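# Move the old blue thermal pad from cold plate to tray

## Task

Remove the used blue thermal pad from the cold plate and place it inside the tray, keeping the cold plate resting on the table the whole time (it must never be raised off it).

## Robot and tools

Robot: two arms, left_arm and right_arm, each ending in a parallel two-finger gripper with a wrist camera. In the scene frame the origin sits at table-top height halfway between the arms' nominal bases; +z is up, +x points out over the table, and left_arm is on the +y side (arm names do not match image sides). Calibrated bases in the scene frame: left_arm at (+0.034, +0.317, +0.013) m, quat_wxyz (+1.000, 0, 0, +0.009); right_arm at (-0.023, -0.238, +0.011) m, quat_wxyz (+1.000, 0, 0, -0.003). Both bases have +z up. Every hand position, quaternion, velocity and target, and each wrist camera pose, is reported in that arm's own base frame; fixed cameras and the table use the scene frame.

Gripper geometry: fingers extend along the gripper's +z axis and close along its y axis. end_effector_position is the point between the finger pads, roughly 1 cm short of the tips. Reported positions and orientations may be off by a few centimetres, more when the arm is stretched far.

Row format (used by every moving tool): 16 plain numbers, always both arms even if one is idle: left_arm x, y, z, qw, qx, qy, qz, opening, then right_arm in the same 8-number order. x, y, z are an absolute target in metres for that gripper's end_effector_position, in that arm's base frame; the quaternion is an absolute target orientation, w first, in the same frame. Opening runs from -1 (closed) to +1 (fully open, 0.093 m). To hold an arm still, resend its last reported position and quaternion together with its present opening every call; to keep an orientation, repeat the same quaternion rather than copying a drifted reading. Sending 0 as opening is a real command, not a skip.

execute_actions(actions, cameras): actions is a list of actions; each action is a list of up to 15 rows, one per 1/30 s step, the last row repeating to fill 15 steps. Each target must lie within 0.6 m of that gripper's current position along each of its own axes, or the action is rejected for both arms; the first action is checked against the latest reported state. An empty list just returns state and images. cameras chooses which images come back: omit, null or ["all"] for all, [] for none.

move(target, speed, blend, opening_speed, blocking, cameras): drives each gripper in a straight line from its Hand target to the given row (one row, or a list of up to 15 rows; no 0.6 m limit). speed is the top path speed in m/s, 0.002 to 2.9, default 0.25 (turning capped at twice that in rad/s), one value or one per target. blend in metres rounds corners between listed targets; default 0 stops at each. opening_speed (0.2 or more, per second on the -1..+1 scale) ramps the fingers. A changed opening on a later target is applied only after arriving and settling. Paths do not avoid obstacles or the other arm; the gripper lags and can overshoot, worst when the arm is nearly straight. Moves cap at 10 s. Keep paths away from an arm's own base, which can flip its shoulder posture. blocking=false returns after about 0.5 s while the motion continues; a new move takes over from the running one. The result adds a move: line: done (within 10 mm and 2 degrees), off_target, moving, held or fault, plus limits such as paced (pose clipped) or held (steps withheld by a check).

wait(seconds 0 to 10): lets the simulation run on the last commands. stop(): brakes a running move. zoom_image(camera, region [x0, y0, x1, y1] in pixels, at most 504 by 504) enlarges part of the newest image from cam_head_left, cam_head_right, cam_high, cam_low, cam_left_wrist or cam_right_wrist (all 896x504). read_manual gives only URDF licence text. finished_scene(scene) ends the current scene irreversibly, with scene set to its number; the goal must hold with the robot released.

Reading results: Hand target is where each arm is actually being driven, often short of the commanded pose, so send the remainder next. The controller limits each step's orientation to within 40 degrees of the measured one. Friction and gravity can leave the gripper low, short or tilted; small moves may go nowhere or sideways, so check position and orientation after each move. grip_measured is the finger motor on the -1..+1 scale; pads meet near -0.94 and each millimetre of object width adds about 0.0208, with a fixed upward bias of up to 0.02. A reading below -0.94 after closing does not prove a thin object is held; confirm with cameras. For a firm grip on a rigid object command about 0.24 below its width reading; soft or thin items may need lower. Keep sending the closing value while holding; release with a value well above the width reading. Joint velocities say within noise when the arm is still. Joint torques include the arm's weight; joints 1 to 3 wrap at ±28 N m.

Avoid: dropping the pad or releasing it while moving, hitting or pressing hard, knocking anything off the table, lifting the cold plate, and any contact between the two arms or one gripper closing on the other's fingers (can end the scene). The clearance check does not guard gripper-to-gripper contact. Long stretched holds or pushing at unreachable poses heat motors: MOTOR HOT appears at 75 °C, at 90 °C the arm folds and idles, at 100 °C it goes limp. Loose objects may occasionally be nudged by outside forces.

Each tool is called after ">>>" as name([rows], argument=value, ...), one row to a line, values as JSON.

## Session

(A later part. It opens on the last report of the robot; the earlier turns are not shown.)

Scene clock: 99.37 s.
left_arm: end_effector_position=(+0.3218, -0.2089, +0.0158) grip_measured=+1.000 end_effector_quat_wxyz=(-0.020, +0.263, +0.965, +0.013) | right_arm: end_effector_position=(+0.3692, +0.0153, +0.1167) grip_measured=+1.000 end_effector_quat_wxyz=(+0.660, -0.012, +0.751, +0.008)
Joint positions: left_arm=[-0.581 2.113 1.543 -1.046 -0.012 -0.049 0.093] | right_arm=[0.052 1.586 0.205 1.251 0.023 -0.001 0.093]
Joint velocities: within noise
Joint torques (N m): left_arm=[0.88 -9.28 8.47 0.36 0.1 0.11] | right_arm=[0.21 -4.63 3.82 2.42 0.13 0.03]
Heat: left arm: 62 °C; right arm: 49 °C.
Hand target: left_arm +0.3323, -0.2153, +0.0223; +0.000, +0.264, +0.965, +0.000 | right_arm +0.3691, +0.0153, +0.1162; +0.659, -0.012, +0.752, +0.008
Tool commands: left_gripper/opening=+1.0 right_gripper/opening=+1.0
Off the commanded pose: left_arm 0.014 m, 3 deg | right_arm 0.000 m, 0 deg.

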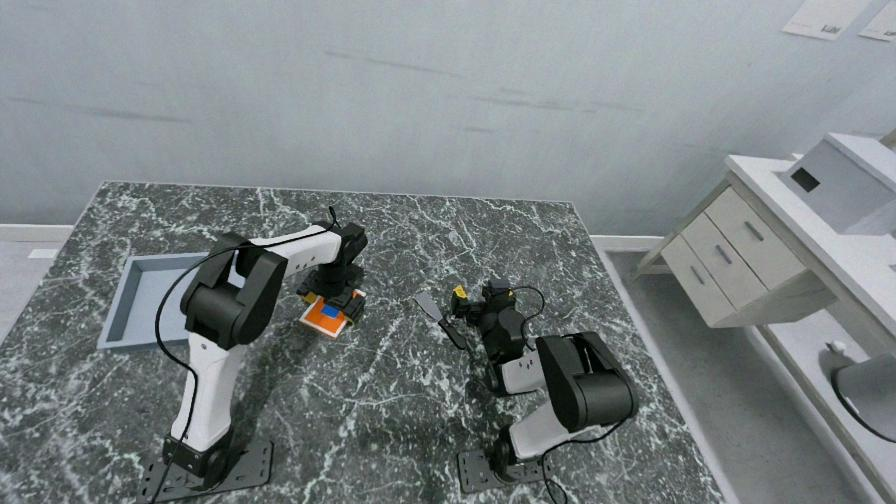

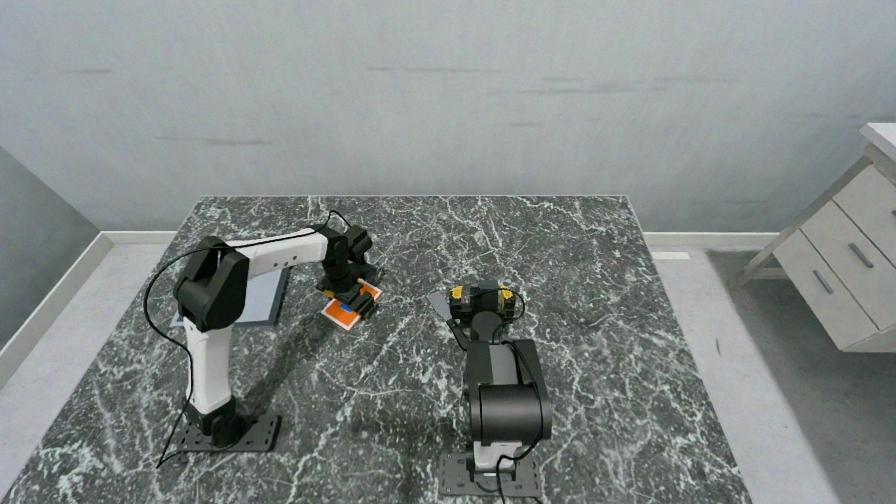

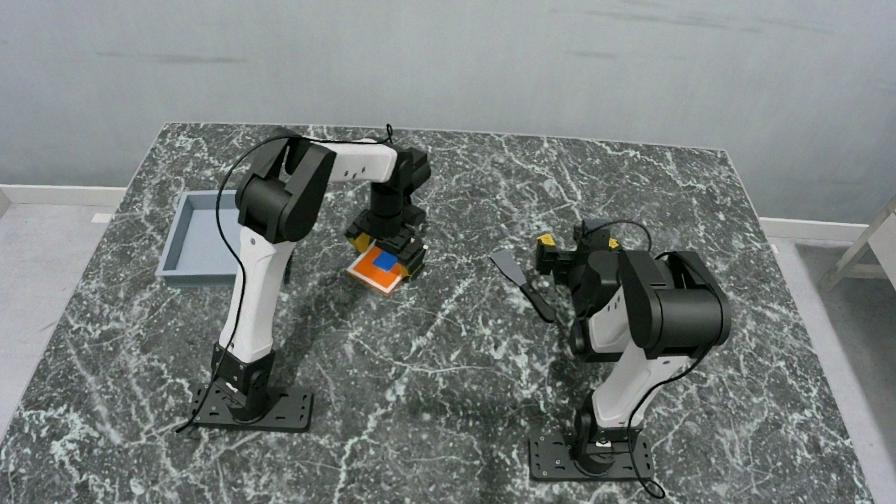

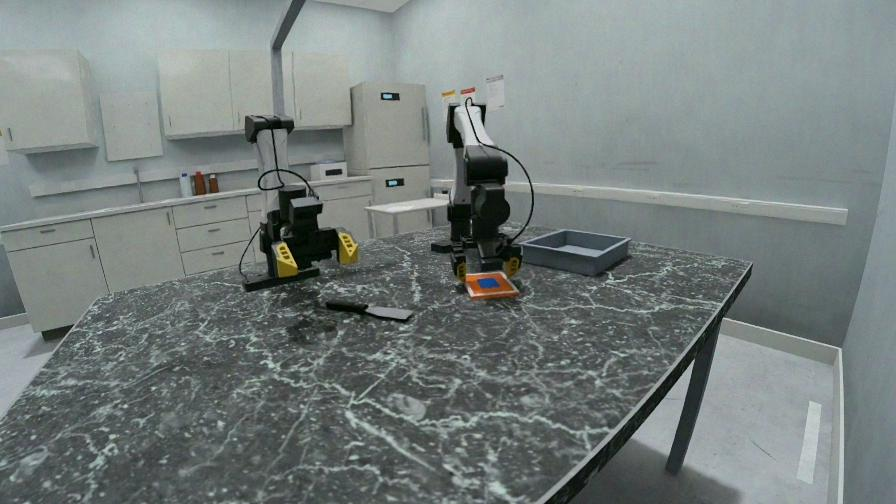

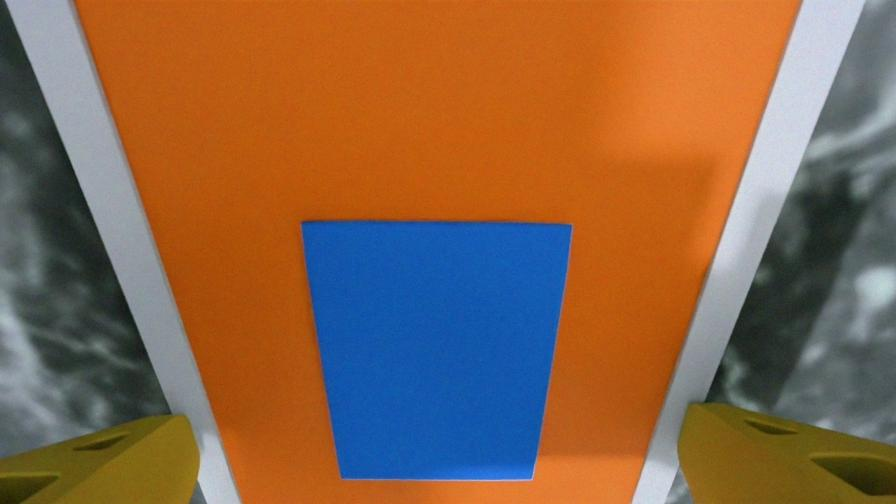

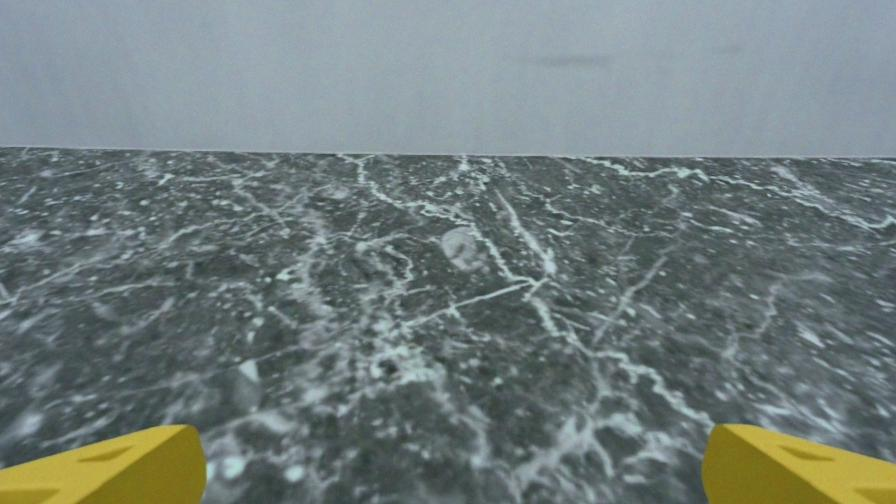

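>>> move([
  [0.34,-0.22,0.05,0,0.264,0.965,0,1,0.3691,0.0153,0.1163,0.659,-0.012,0.752,0.008,1],
  [0.334,-0.216,0.026,0,0.264,0.965,0,1,0.3691,0.0153,0.1163,0.659,-0.012,0.752,0.008,1],
], cameras=["cam_left_wrist","cam_high","cam_low"], speed=0.04)

>>> zoom_image(camera="cam_low", region=[430, 200, 560, 310])

Scene clock: 110.30 s.
left_arm: end_effector_position=(+0.3339, -0.2168, +0.0281) grip_measured=+1.000 end_effector_quat_wxyz=(+0.001, +0.263, +0.965, +0.006) | right_arm: end_effector_position=(+0.3692, +0.0153, +0.1167) grip_measured=+1.000 end_effector_quat_wxyz=(+0.660, -0.012, +0.751, +0.008)
Joint positions: left_arm=[-0.581 2.113 1.595 -1.056 -0.012 -0.049 0.093] | right_arm=[0.052 1.586 0.205 1.251 0.023 -0.001 0.093]
Joint velocities: within noise
Joint torques (N m): left_arm=[0.79 -9.13 5.31 0.33 0.12 0.13] | right_arm=[0.21 -4.63 3.81 2.42 0.13 0.03]
Heat: left arm: 62 °C; right arm: 49 °C.
Hand target: left_arm +0.3340, -0.2160, +0.0261; +0.000, +0.264, +0.965, +0.000 | right_arm +0.3691, +0.0153, +0.1162; +0.659, -0.012, +0.752, +0.008
Off the commanded pose: left_arm 0.002 m, 1 deg | right_arm 0.000 m, 0 deg.
move: done
Images, in order (width x height): cam_high 896x504, cam_low 896x504, cam_left_wrist 896x504.

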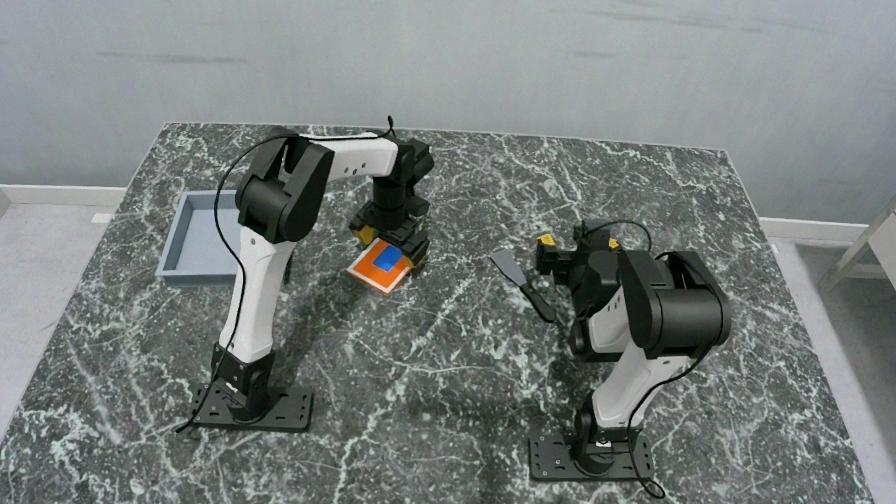

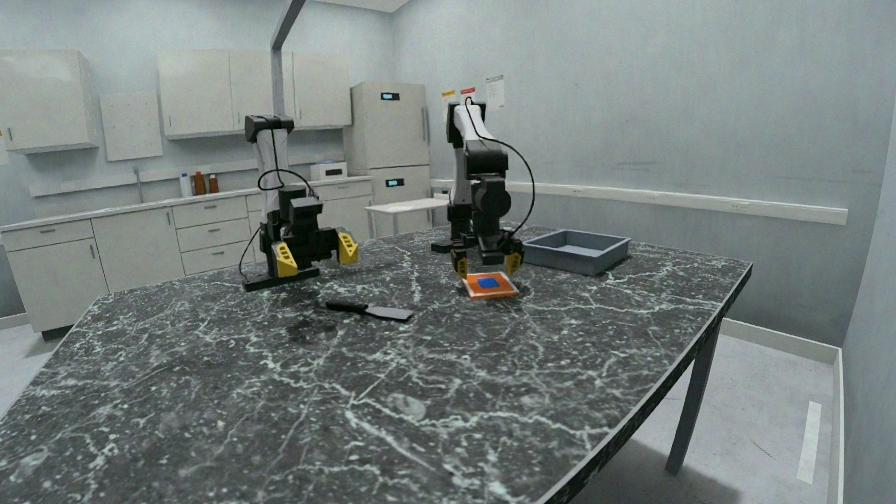

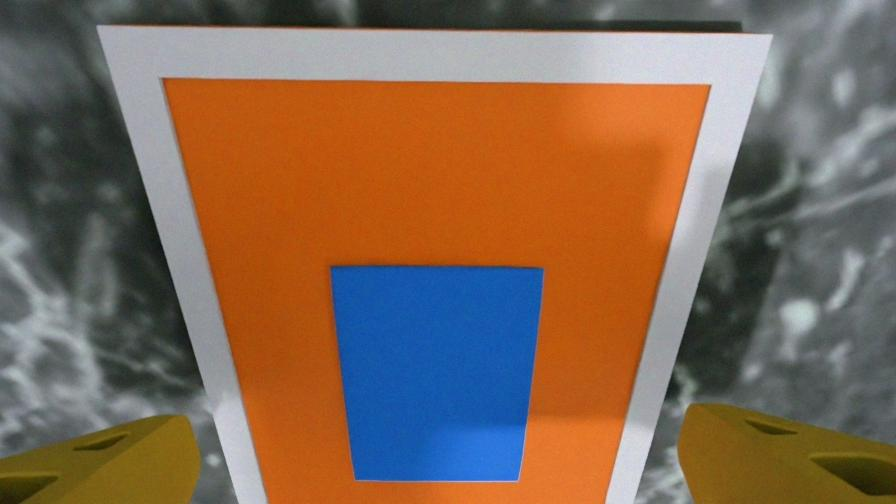

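Scaled by 3.877 from the camera's 896x504 image, which has a finer 1280x720 frame.

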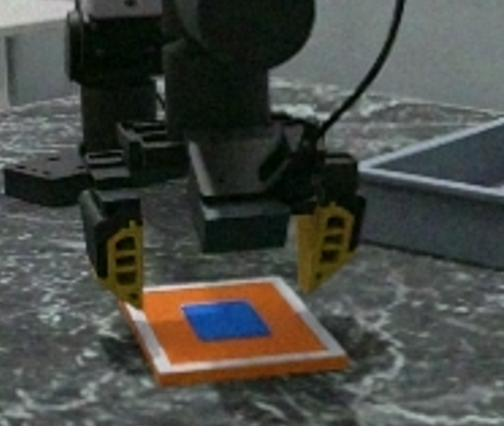

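>>> move(target=[0.3305,-0.2145,0.012,0,0.264,0.965,0,0.1,0.3691,0.0153,0.1163,0.659,-0.012,0.752,0.008,1], cameras=["cam_left_wrist","cam_high","cam_low"], speed=0.03, opening_speed=1)

>>> zoom_image(camera="cam_low", region=[430, 200, 560, 310])

Scene clock: 121.73 s.
left_arm: end_effector_position=(+0.3312, -0.2151, +0.0152) grip_measured=+0.102 end_effector_quat_wxyz=(+0.002, +0.263, +0.965, +0.006) | right_arm: end_effector_position=(+0.3692, +0.0153, +0.1167) grip_measured=+1.000 end_effector_quat_wxyz=(+0.660, -0.012, +0.751, +0.008)
Joint positions: left_arm=[-0.581 2.113 1.541 -0.999 -0.012 -0.049 0.05] | right_arm=[0.052 1.586 0.205 1.251 0.023 -0.001 0.093]
Joint velocities: within noise
Joint torques (N m): left_arm=[0.8 -8.36 5.23 0.32 0.1 0.14] | right_arm=[0.21 -4.63 3.82 2.41 0.13 0.03]
Heat: left arm: 62 °C; right arm: 49 °C.
Hand target: left_arm +0.3305, -0.2145, +0.0121; +0.000, +0.264, +0.965, +0.000 | right_arm +0.3691, +0.0153, +0.1162; +0.659, -0.012, +0.752, +0.008
Off the commanded pose: left_arm 0.003 m, 1 deg | right_arm 0.000 m, 0 deg.
move: done
Images, in order (width x height): cam_high 896x504, cam_low 896x504, cam_left_wrist 896x504.

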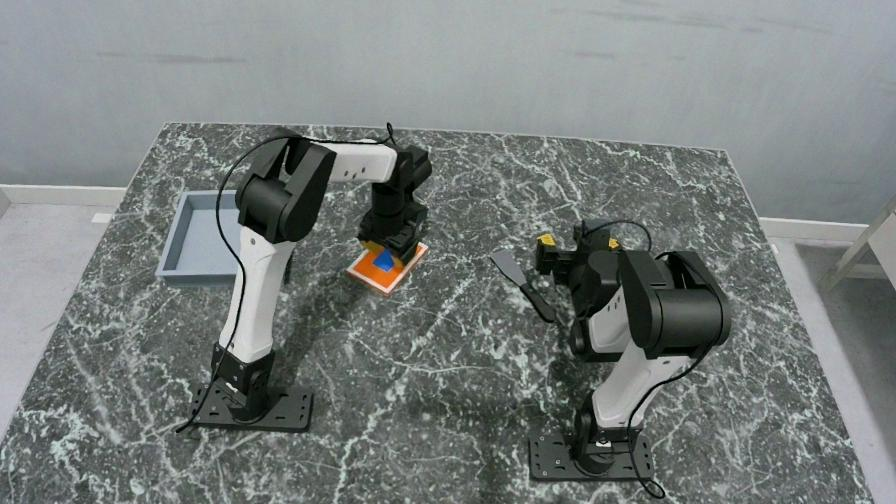

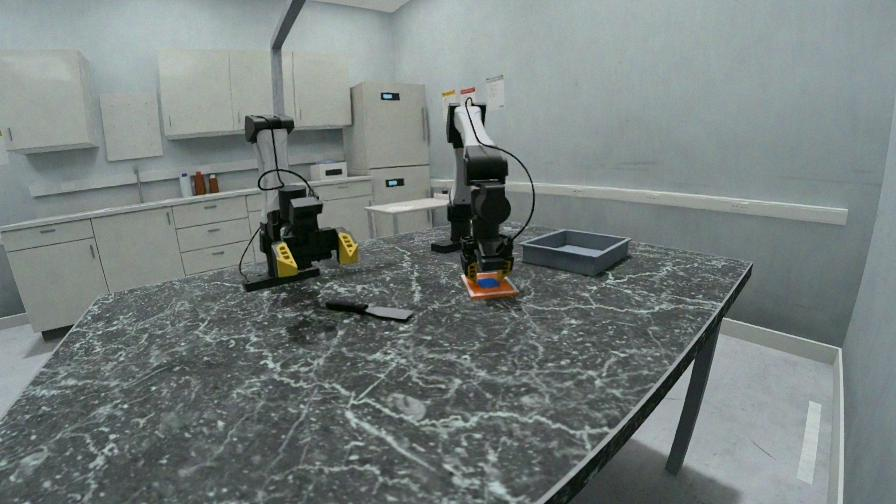

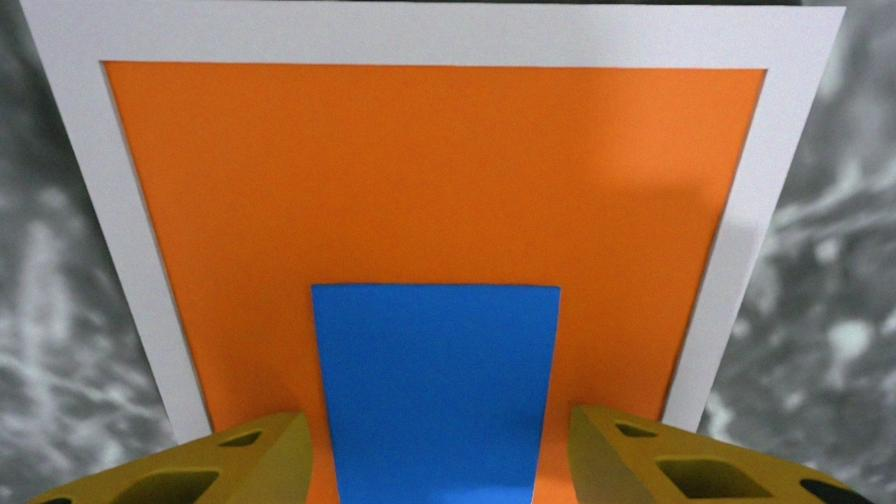

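Scaled by 3.877 from the camera's 896x504 image, which has a finer 1280x720 frame.

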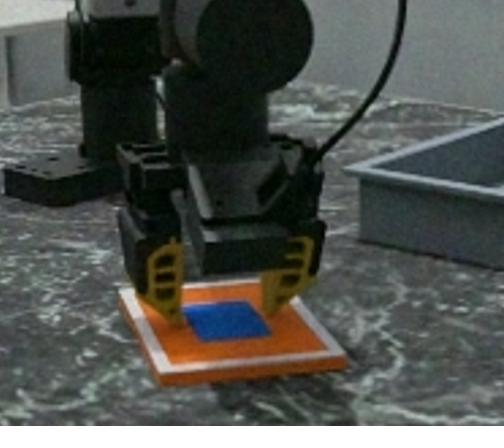

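>>> move(target=[0.3305,-0.2145,0.002,0,0.264,0.965,0,0.1,0.3691,0.0153,0.1163,0.659,-0.012,0.752,0.008,1], cameras=["cam_left_wrist","cam_low"], speed=0.02)

>>> zoom_image(camera="cam_low", region=[460, 250, 530, 310])

Scene clock: 126.47 s.
left_arm: end_effector_position=(+0.3318, -0.2162, +0.0135) grip_measured=+0.102 end_effector_quat_wxyz=(+0.005, +0.263, +0.965, +0.003) | right_arm: end_effector_position=(+0.3692, +0.0153, +0.1167) grip_measured=+1.000 end_effector_quat_wxyz=(+0.660, -0.012, +0.751, +0.008)
Joint positions: left_arm=[-0.581 2.113 1.534 -0.984 -0.008 -0.049 0.05] | right_arm=[0.052 1.586 0.205 1.251 0.023 -0.001 0.093]
Joint velocities: within noise
Joint torques (N m): left_arm=[0.83 -7.86 4.26 0.55 0.04 0.06] | right_arm=[0.21 -4.63 3.82 2.42 0.13 0.03]
Heat: left arm: 62 °C; right arm: 49 °C.
Hand target: left_arm +0.3303, -0.2143, +0.0023; +0.000, +0.264, +0.965, +0.000 | right_arm +0.3691, +0.0153, +0.1162; +0.659, -0.012, +0.752, +0.008
Off the commanded pose: left_arm 0.012 m, 1 deg | right_arm 0.000 m, 0 deg.
move: off_target (left_arm)
Images, in order (width x height): cam_low 896x504, cam_left_wrist 896x504.

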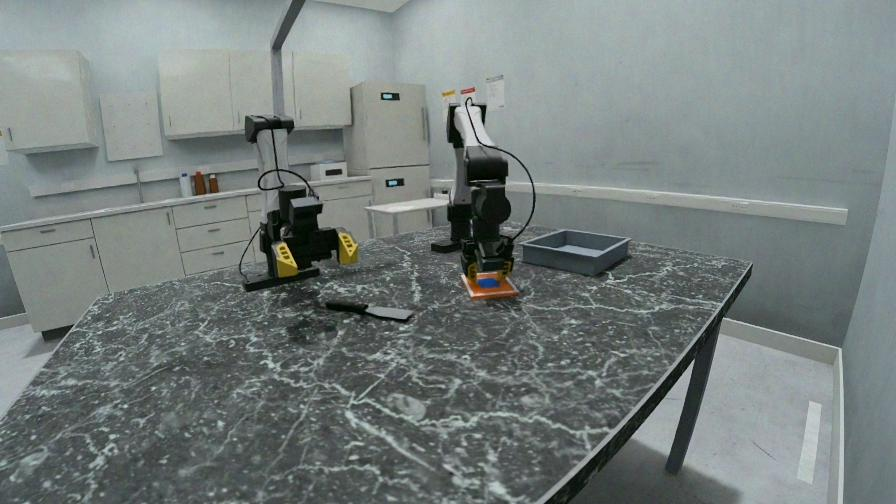

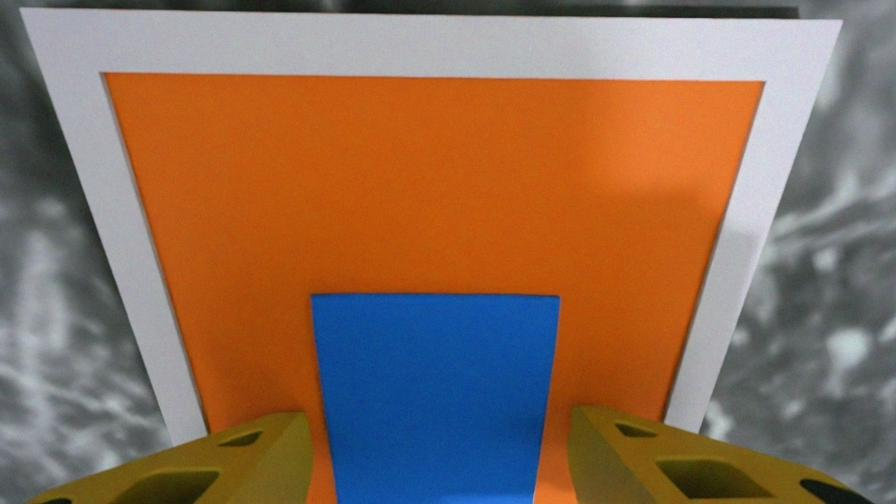

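Scaled by 7.200 from the camera's 896x504 image, which has a finer 1280x720 frame.

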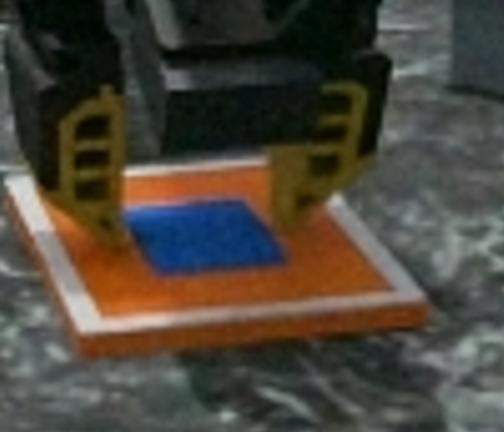

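>>> move(target=[0.3305,-0.2145,0.003,0,0.264,0.965,0,-0.35,0.3691,0.0153,0.1163,0.659,-0.012,0.752,0.008,1], cameras=["cam_left_wrist","cam_low"], speed=0.02, opening_speed=0.25)

>>> zoom_image(camera="cam_low", region=[460, 250, 530, 310])

Scene clock: 131.93 s.
left_arm: end_effector_position=(+0.3315, -0.2171, +0.0135) grip_measured=-0.345 end_effector_quat_wxyz=(+0.004, +0.262, +0.965, -0.001) | right_arm: end_effector_position=(+0.3692, +0.0153, +0.1167) grip_measured=+1.000 end_effector_quat_wxyz=(+0.660, -0.012, +0.751, +0.008)
Joint positions: left_arm=[-0.58 2.113 1.534 -0.983 0 -0.049 0.029] | right_arm=[0.052 1.586 0.205 1.251 0.023 -0.001 0.093]
Joint velocities: within noise
Joint torques (N m): left_arm=[0.76 -7.64 4.33 0.61 -0.06 0.12] | right_arm=[0.23 -4.62 3.82 2.42 0.13 0.03]
Heat: left arm: 62 °C; right arm: 49 °C.
Hand target: left_arm +0.3302, -0.2144, +0.0032; +0.000, +0.264, +0.965, +0.000 | right_arm +0.3691, +0.0153, +0.1162; +0.659, -0.012, +0.752, +0.008
Off the commanded pose: left_arm 0.011 m, 1 deg | right_arm 0.000 m, 0 deg.
move: off_target (left_arm)
Images, in order (width x height): cam_low 896x504, cam_left_wrist 896x504.

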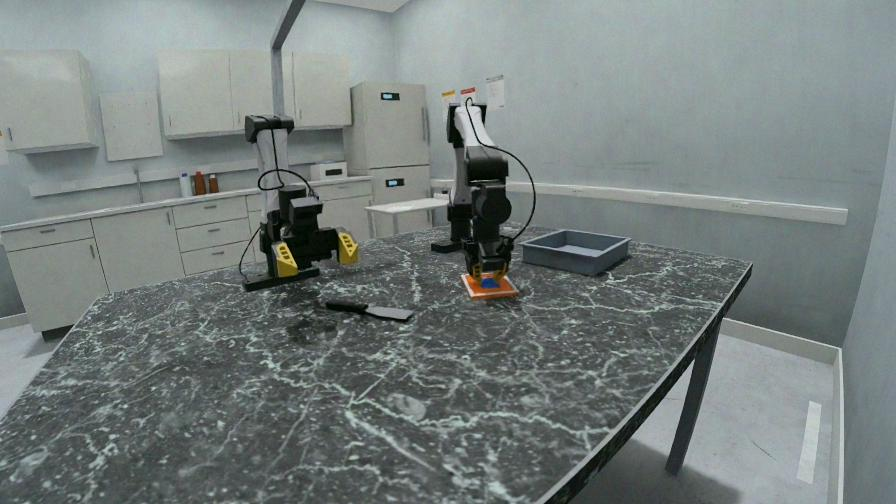

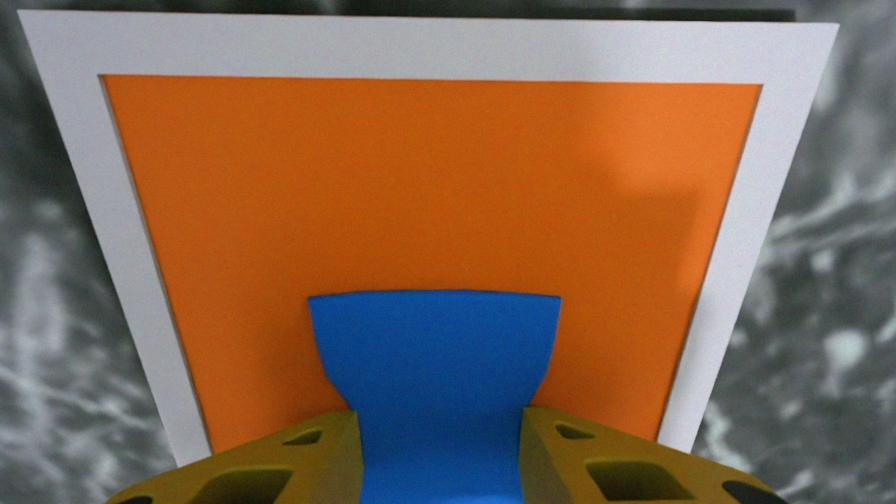

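Scaled by 7.200 from the camera's 896x504 image, which has a finer 1280x720 frame.

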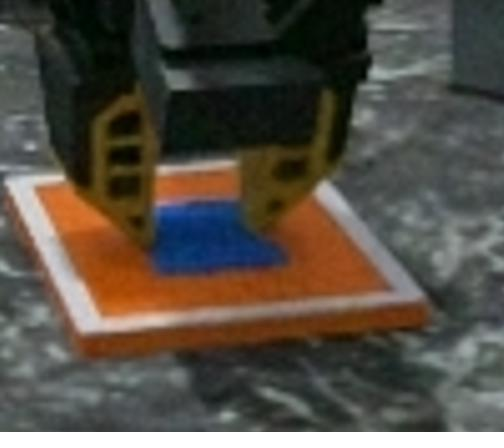

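>>> move(target=[0.3305,-0.2145,0.003,0,0.264,0.965,0,-0.75,0.3691,0.0153,0.1163,0.659,-0.012,0.752,0.008,1], cameras=["cam_left_wrist","cam_low"], speed=0.02, opening_speed=0.25)

>>> zoom_image(camera="cam_low", region=[460, 250, 530, 310])

Scene clock: 137.53 s.
left_arm: end_effector_position=(+0.3323, -0.2164, +0.0135) grip_measured=-0.744 end_effector_quat_wxyz=(+0.005, +0.262, +0.965, +0.001) | right_arm: end_effector_position=(+0.3692, +0.0153, +0.1167) grip_measured=+1.000 end_effector_quat_wxyz=(+0.660, -0.012, +0.751, +0.008)
Joint positions: left_arm=[-0.579 2.113 1.534 -0.982 -0.005 -0.049 0.009] | right_arm=[0.052 1.586 0.205 1.251 0.023 -0.001 0.093]
Joint velocities: within noise
Joint torques (N m): left_arm=[0.5 -7.68 4.33 0.56 -0.02 0.07] | right_arm=[0.21 -4.62 3.82 2.42 0.13 0.03]
Heat: left arm: 62 °C; right arm: 49 °C.
Hand target: left_arm +0.3303, -0.2143, +0.0032; +0.000, +0.264, +0.965, +0.000 | right_arm +0.3691, +0.0153, +0.1162; +0.659, -0.012, +0.752, +0.008
Off the commanded pose: left_arm 0.011 m, 1 deg | right_arm 0.000 m, 0 deg.
move: off_target (left_arm)
Images, in order (width x height): cam_low 896x504, cam_left_wrist 896x504.

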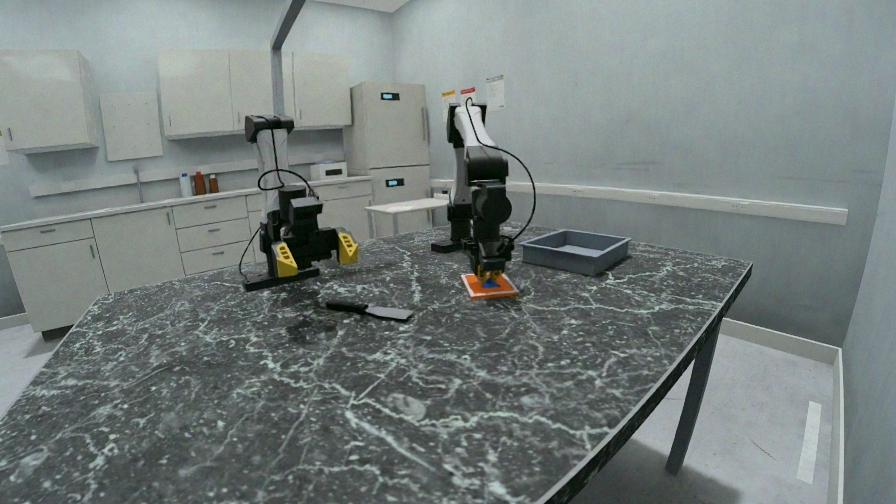

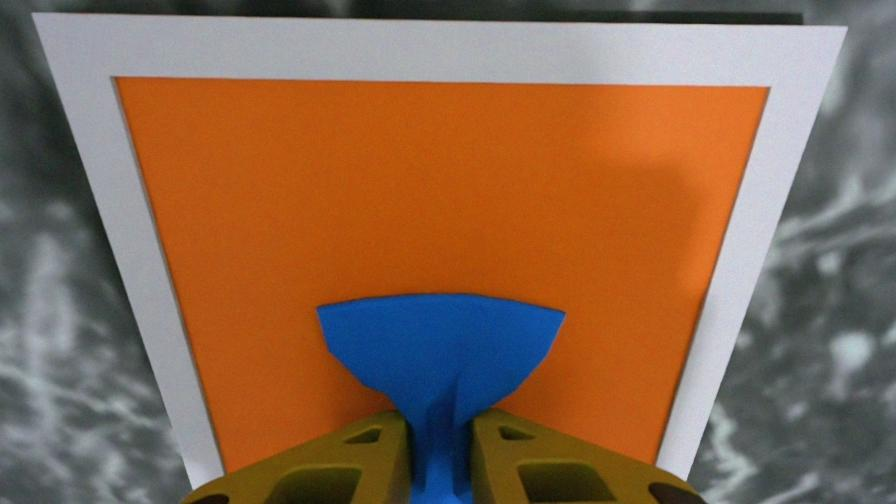

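Scaled by 7.200 from the camera's 896x504 image, which has a finer 1280x720 frame.

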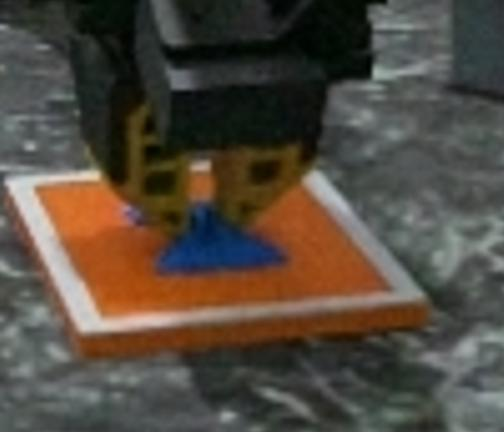

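Beautiful buckle. Close fully.

>>> move(target=[0.3305,-0.2145,0.003,0,0.264,0.965,0,-1,0.3691,0.0153,0.1163,0.659,-0.012,0.752,0.008,1], cameras=["cam_left_wrist","cam_low"], speed=0.02, opening_speed=0.25)

>>> move(target=[0.3315,-0.2155,0.022,0,0.264,0.965,0,-1,0.3691,0.0153,0.1163,0.659,-0.012,0.752,0.008,1], cameras=["cam_left_wrist","cam_low"], speed=0.015)

>>> zoom_image(camera="cam_low", region=[460, 250, 530, 310])

Scene clock: 142.53 s.
left_arm: end_effector_position=(+0.3326, -0.2159, +0.0135) grip_measured=-0.962 end_effector_quat_wxyz=(+0.006, +0.262, +0.965, +0.002) | right_arm: end_effector_position=(+0.3692, +0.0153, +0.1167) grip_measured=+1.000 end_effector_quat_wxyz=(+0.660, -0.012, +0.751, +0.008)
Joint positions: left_arm=[-0.579 2.113 1.534 -0.982 -0.008 -0.049 0] | right_arm=[0.052 1.586 0.205 1.251 0.023 -0.001 0.093]
Joint velocities: within noise
Joint torques (N m): left_arm=[0.39 -7.61 4.33 0.53 0.09 0.09] | right_arm=[0.21 -4.63 3.81 2.41 0.13 0.03]
Heat: left arm: 61 °C; right arm: 49 °C.
Hand target: left_arm +0.3303, -0.2143, +0.0032; +0.000, +0.264, +0.965, +0.000 | right_arm +0.3691, +0.0153, +0.1162; +0.659, -0.012, +0.752, +0.008
Off the commanded pose: left_arm 0.011 m, 1 deg | right_arm 0.000 m, 0 deg.
move: off_target (left_arm)
Images, in order (width x height): cam_low 896x504, cam_left_wrist 896x504.

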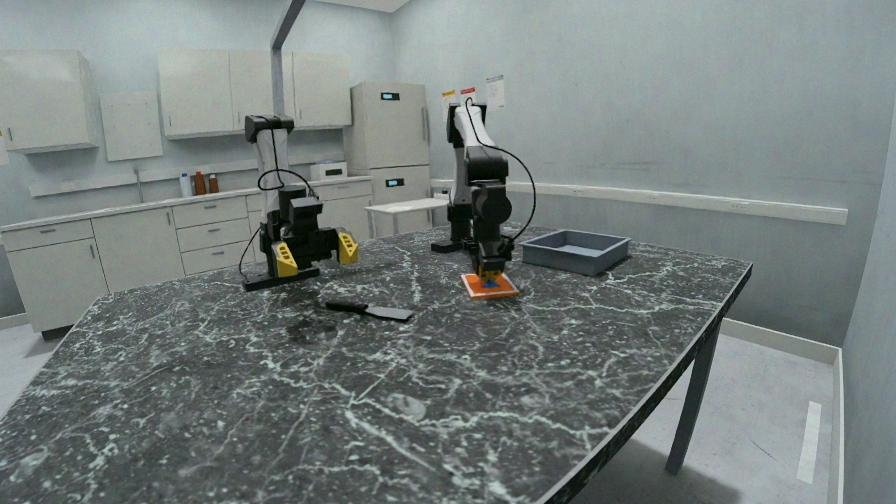

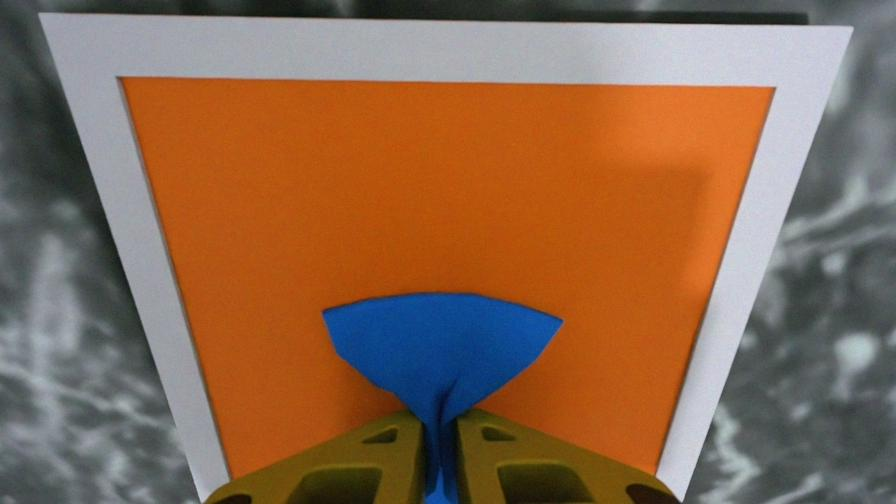

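Scene clock: 144.00 s.
left_arm: end_effector_position=(+0.3322, -0.2156, +0.0143) grip_measured=-0.973 end_effector_quat_wxyz=(+0.005, +0.262, +0.965, +0.003) | right_arm: end_effector_position=(+0.3692, +0.0153, +0.1167) grip_measured=+1.000 end_effector_quat_wxyz=(+0.660, -0.012, +0.751, +0.008)
Joint positions: left_arm=[-0.579 2.113 1.538 -0.989 -0.008 -0.049 0] | right_arm=[0.052 1.586 0.205 1.251 0.023 -0.001 0.093]
Joint velocities: within noise
Joint torques (N m): left_arm=[0.44 -9.4 8.57 -0.11 0.04 0.06] | right_arm=[0.23 -4.62 3.82 2.42 0.13 0.03]
Heat: left arm: 61 °C; right arm: 49 °C.
Hand target: left_arm +0.3315, -0.2154, +0.0219; +0.000, +0.264, +0.965, +0.000 | right_arm +0.3691, +0.0153, +0.1162; +0.659, -0.012, +0.752, +0.008
Off the commanded pose: left_arm 0.008 m, 1 deg | right_arm 0.000 m, 0 deg.
move: done
Images, in order (width x height): cam_low 896x504, cam_left_wrist 896x504.

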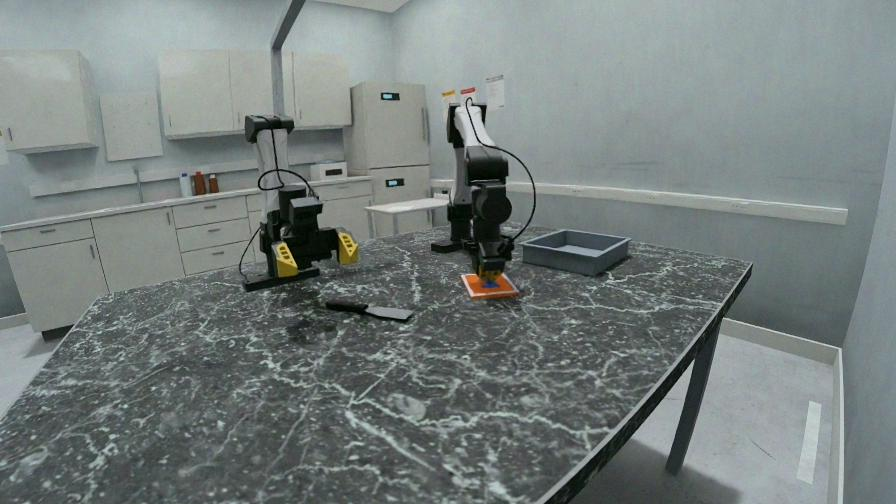

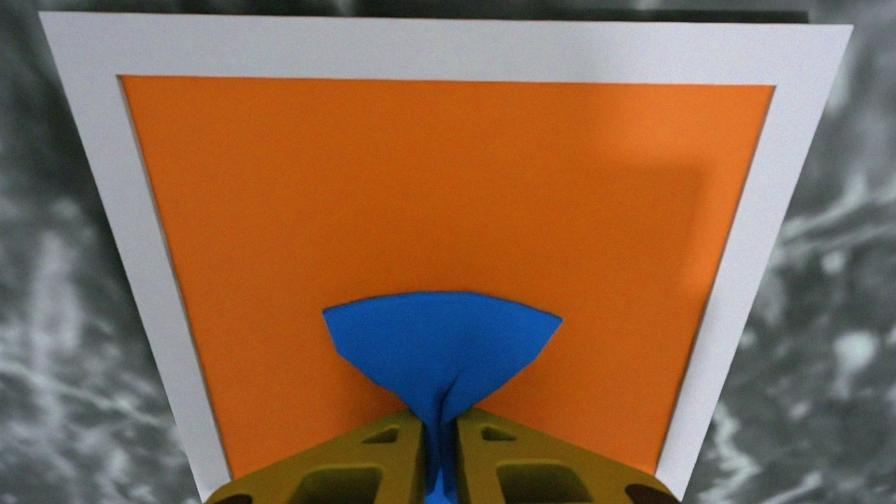

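Scaled by 7.200 from the camera's 896x504 image, which has a finer 1280x720 frame.

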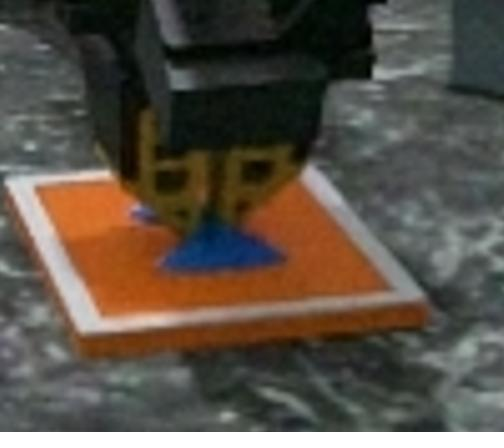

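>>> move(target=[0.332,-0.2155,0.028,0,0.264,0.965,0,-1,0.3691,0.0153,0.1163,0.659,-0.012,0.752,0.008,1], cameras=["cam_left_wrist","cam_low"], speed=0.01)

>>> zoom_image(camera="cam_low", region=[460, 250, 530, 310])

Scene clock: 149.47 s.
left_arm: end_effector_position=(+0.3262, -0.2117, +0.0147) grip_measured=-0.973 end_effector_quat_wxyz=(-0.010, +0.262, +0.965, +0.008) | right_arm: end_effector_position=(+0.3692, +0.0153, +0.1167) grip_measured=+1.000 end_effector_quat_wxyz=(+0.660, -0.012, +0.751, +0.008)
Joint positions: left_arm=[-0.579 2.113 1.539 -1.02 -0.008 -0.049 0] | right_arm=[0.052 1.586 0.205 1.251 0.023 -0.001 0.093]
Joint velocities: within noise
Joint torques (N m): left_arm=[0.58 -9.65 9.57 -0.07 0.04 0.11] | right_arm=[0.21 -4.63 3.81 2.41 0.13 0.03]
Heat: left arm: 62 °C; right arm: 49 °C.
Hand target: left_arm +0.3318, -0.2153, +0.0279; +0.000, +0.264, +0.965, +0.000 | right_arm +0.3691, +0.0153, +0.1162; +0.659, -0.012, +0.752, +0.008
Off the commanded pose: left_arm 0.015 m, 1 deg | right_arm 0.000 m, 0 deg.
move: off_target (left_arm)
Images, in order (width x height): cam_low 896x504, cam_left_wrist 896x504.

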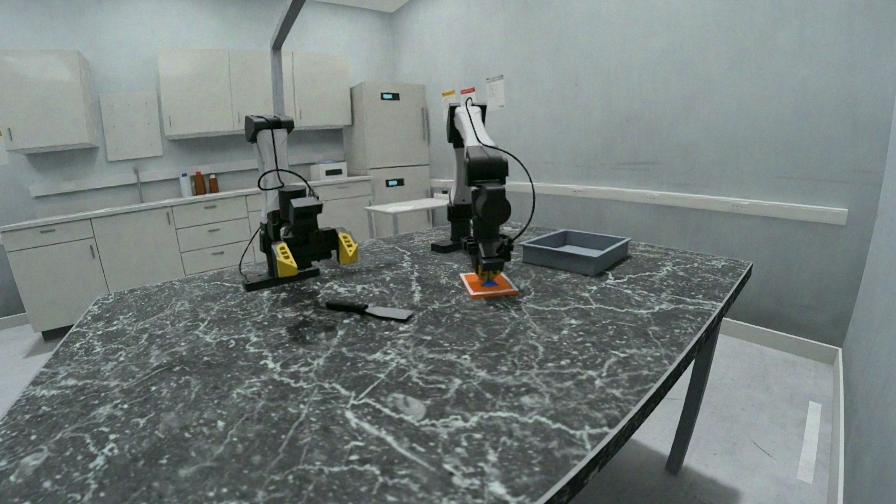

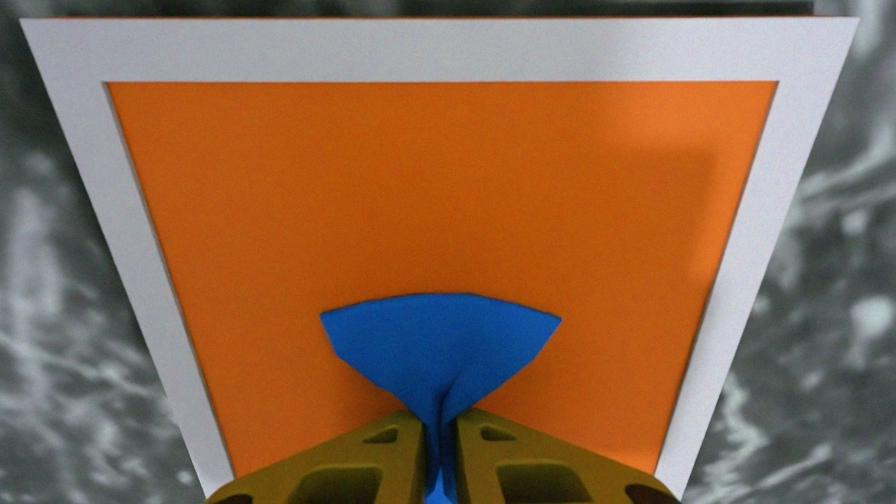

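Scaled by 7.200 from the camera's 896x504 image, which has a finer 1280x720 frame.

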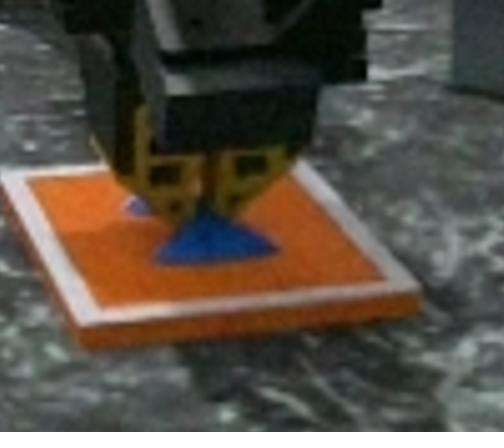

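>>> move([
  [0.330,-0.2145,0.015,0,0.264,0.965,0,-1,0.3691,0.0153,0.1163,0.659,-0.012,0.752,0.008,1],
  [0.330,-0.2145,0.02,0,0.264,0.965,0,0.2,0.3691,0.0153,0.1163,0.659,-0.012,0.752,0.008,1],
  [0.325,-0.212,0.05,0,0.264,0.965,0,0.2,0.3691,0.0153,0.1163,0.659,-0.012,0.752,0.008,1],
], cameras=["cam_left_wrist","cam_low"], speed=0.03, opening_speed=0.5)

>>> zoom_image(camera="cam_low", region=[460, 250, 530, 310])

Scene clock: 177.23 s.
left_arm: end_effector_position=(+0.3151, -0.2044, +0.0257) grip_measured=+0.198 end_effector_quat_wxyz=(-0.032, +0.262, +0.964, +0.015) | right_arm: end_effector_position=(+0.3692, +0.0153, +0.1167) grip_measured=+1.000 end_effector_quat_wxyz=(+0.660, -0.012, +0.751, +0.008)
Joint positions: left_arm=[-0.579 2.093 1.552 -1.099 -0.008 -0.049 0.055] | right_arm=[0.052 1.586 0.205 1.251 0.023 -0.001 0.093]
Joint velocities: within noise
Joint torques (N m): left_arm=[0.51 -12.22 9.58 0.04 0.07 0.1] | right_arm=[0.21 -4.63 3.82 2.41 0.13 0.04]
Heat: left arm: 64 °C; right arm: 50 °C.
Hand target: left_arm +0.3244, -0.2115, +0.0497; +0.000, +0.264, +0.965, +0.000 | right_arm +0.3691, +0.0153, +0.1162; +0.659, -0.012, +0.752, +0.008
Off the commanded pose: left_arm 0.027 m, 4 deg | right_arm 0.000 m, 0 deg.
move: off_target (left_arm)
Images, in order (width x height): cam_low 896x504, cam_left_wrist 896x504.

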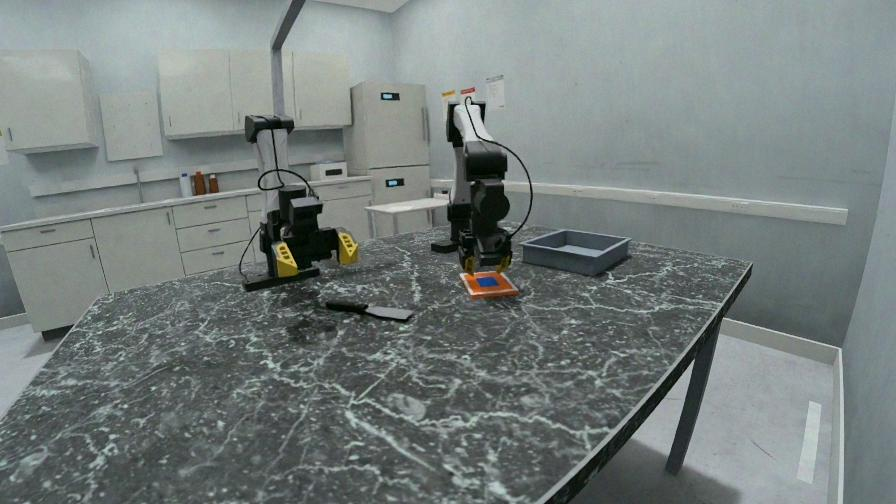

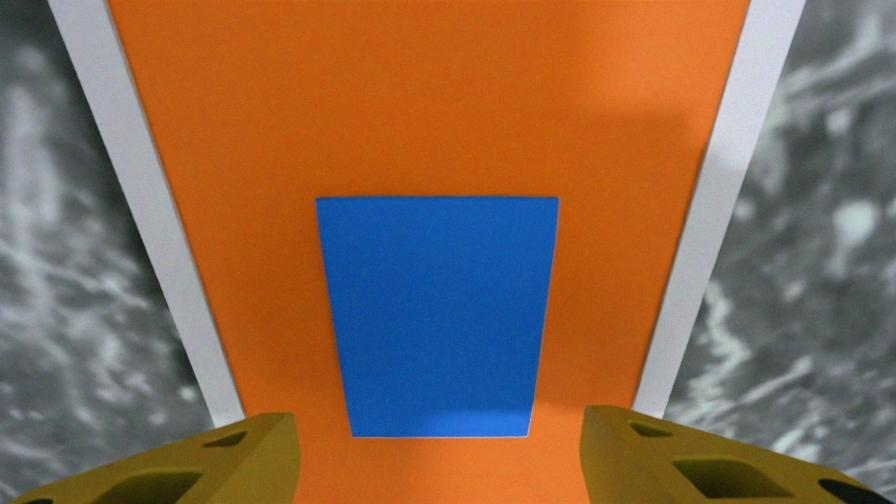

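Scaled by 7.200 from the camera's 896x504 image, which has a finer 1280x720 frame.

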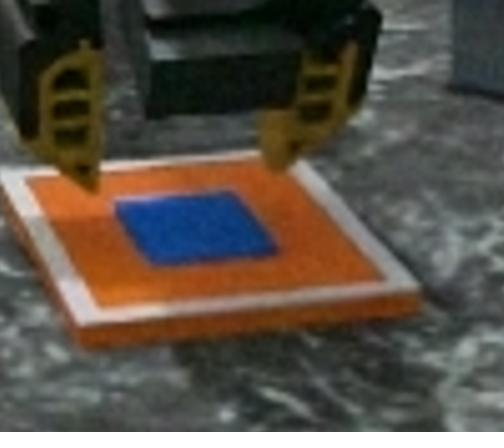

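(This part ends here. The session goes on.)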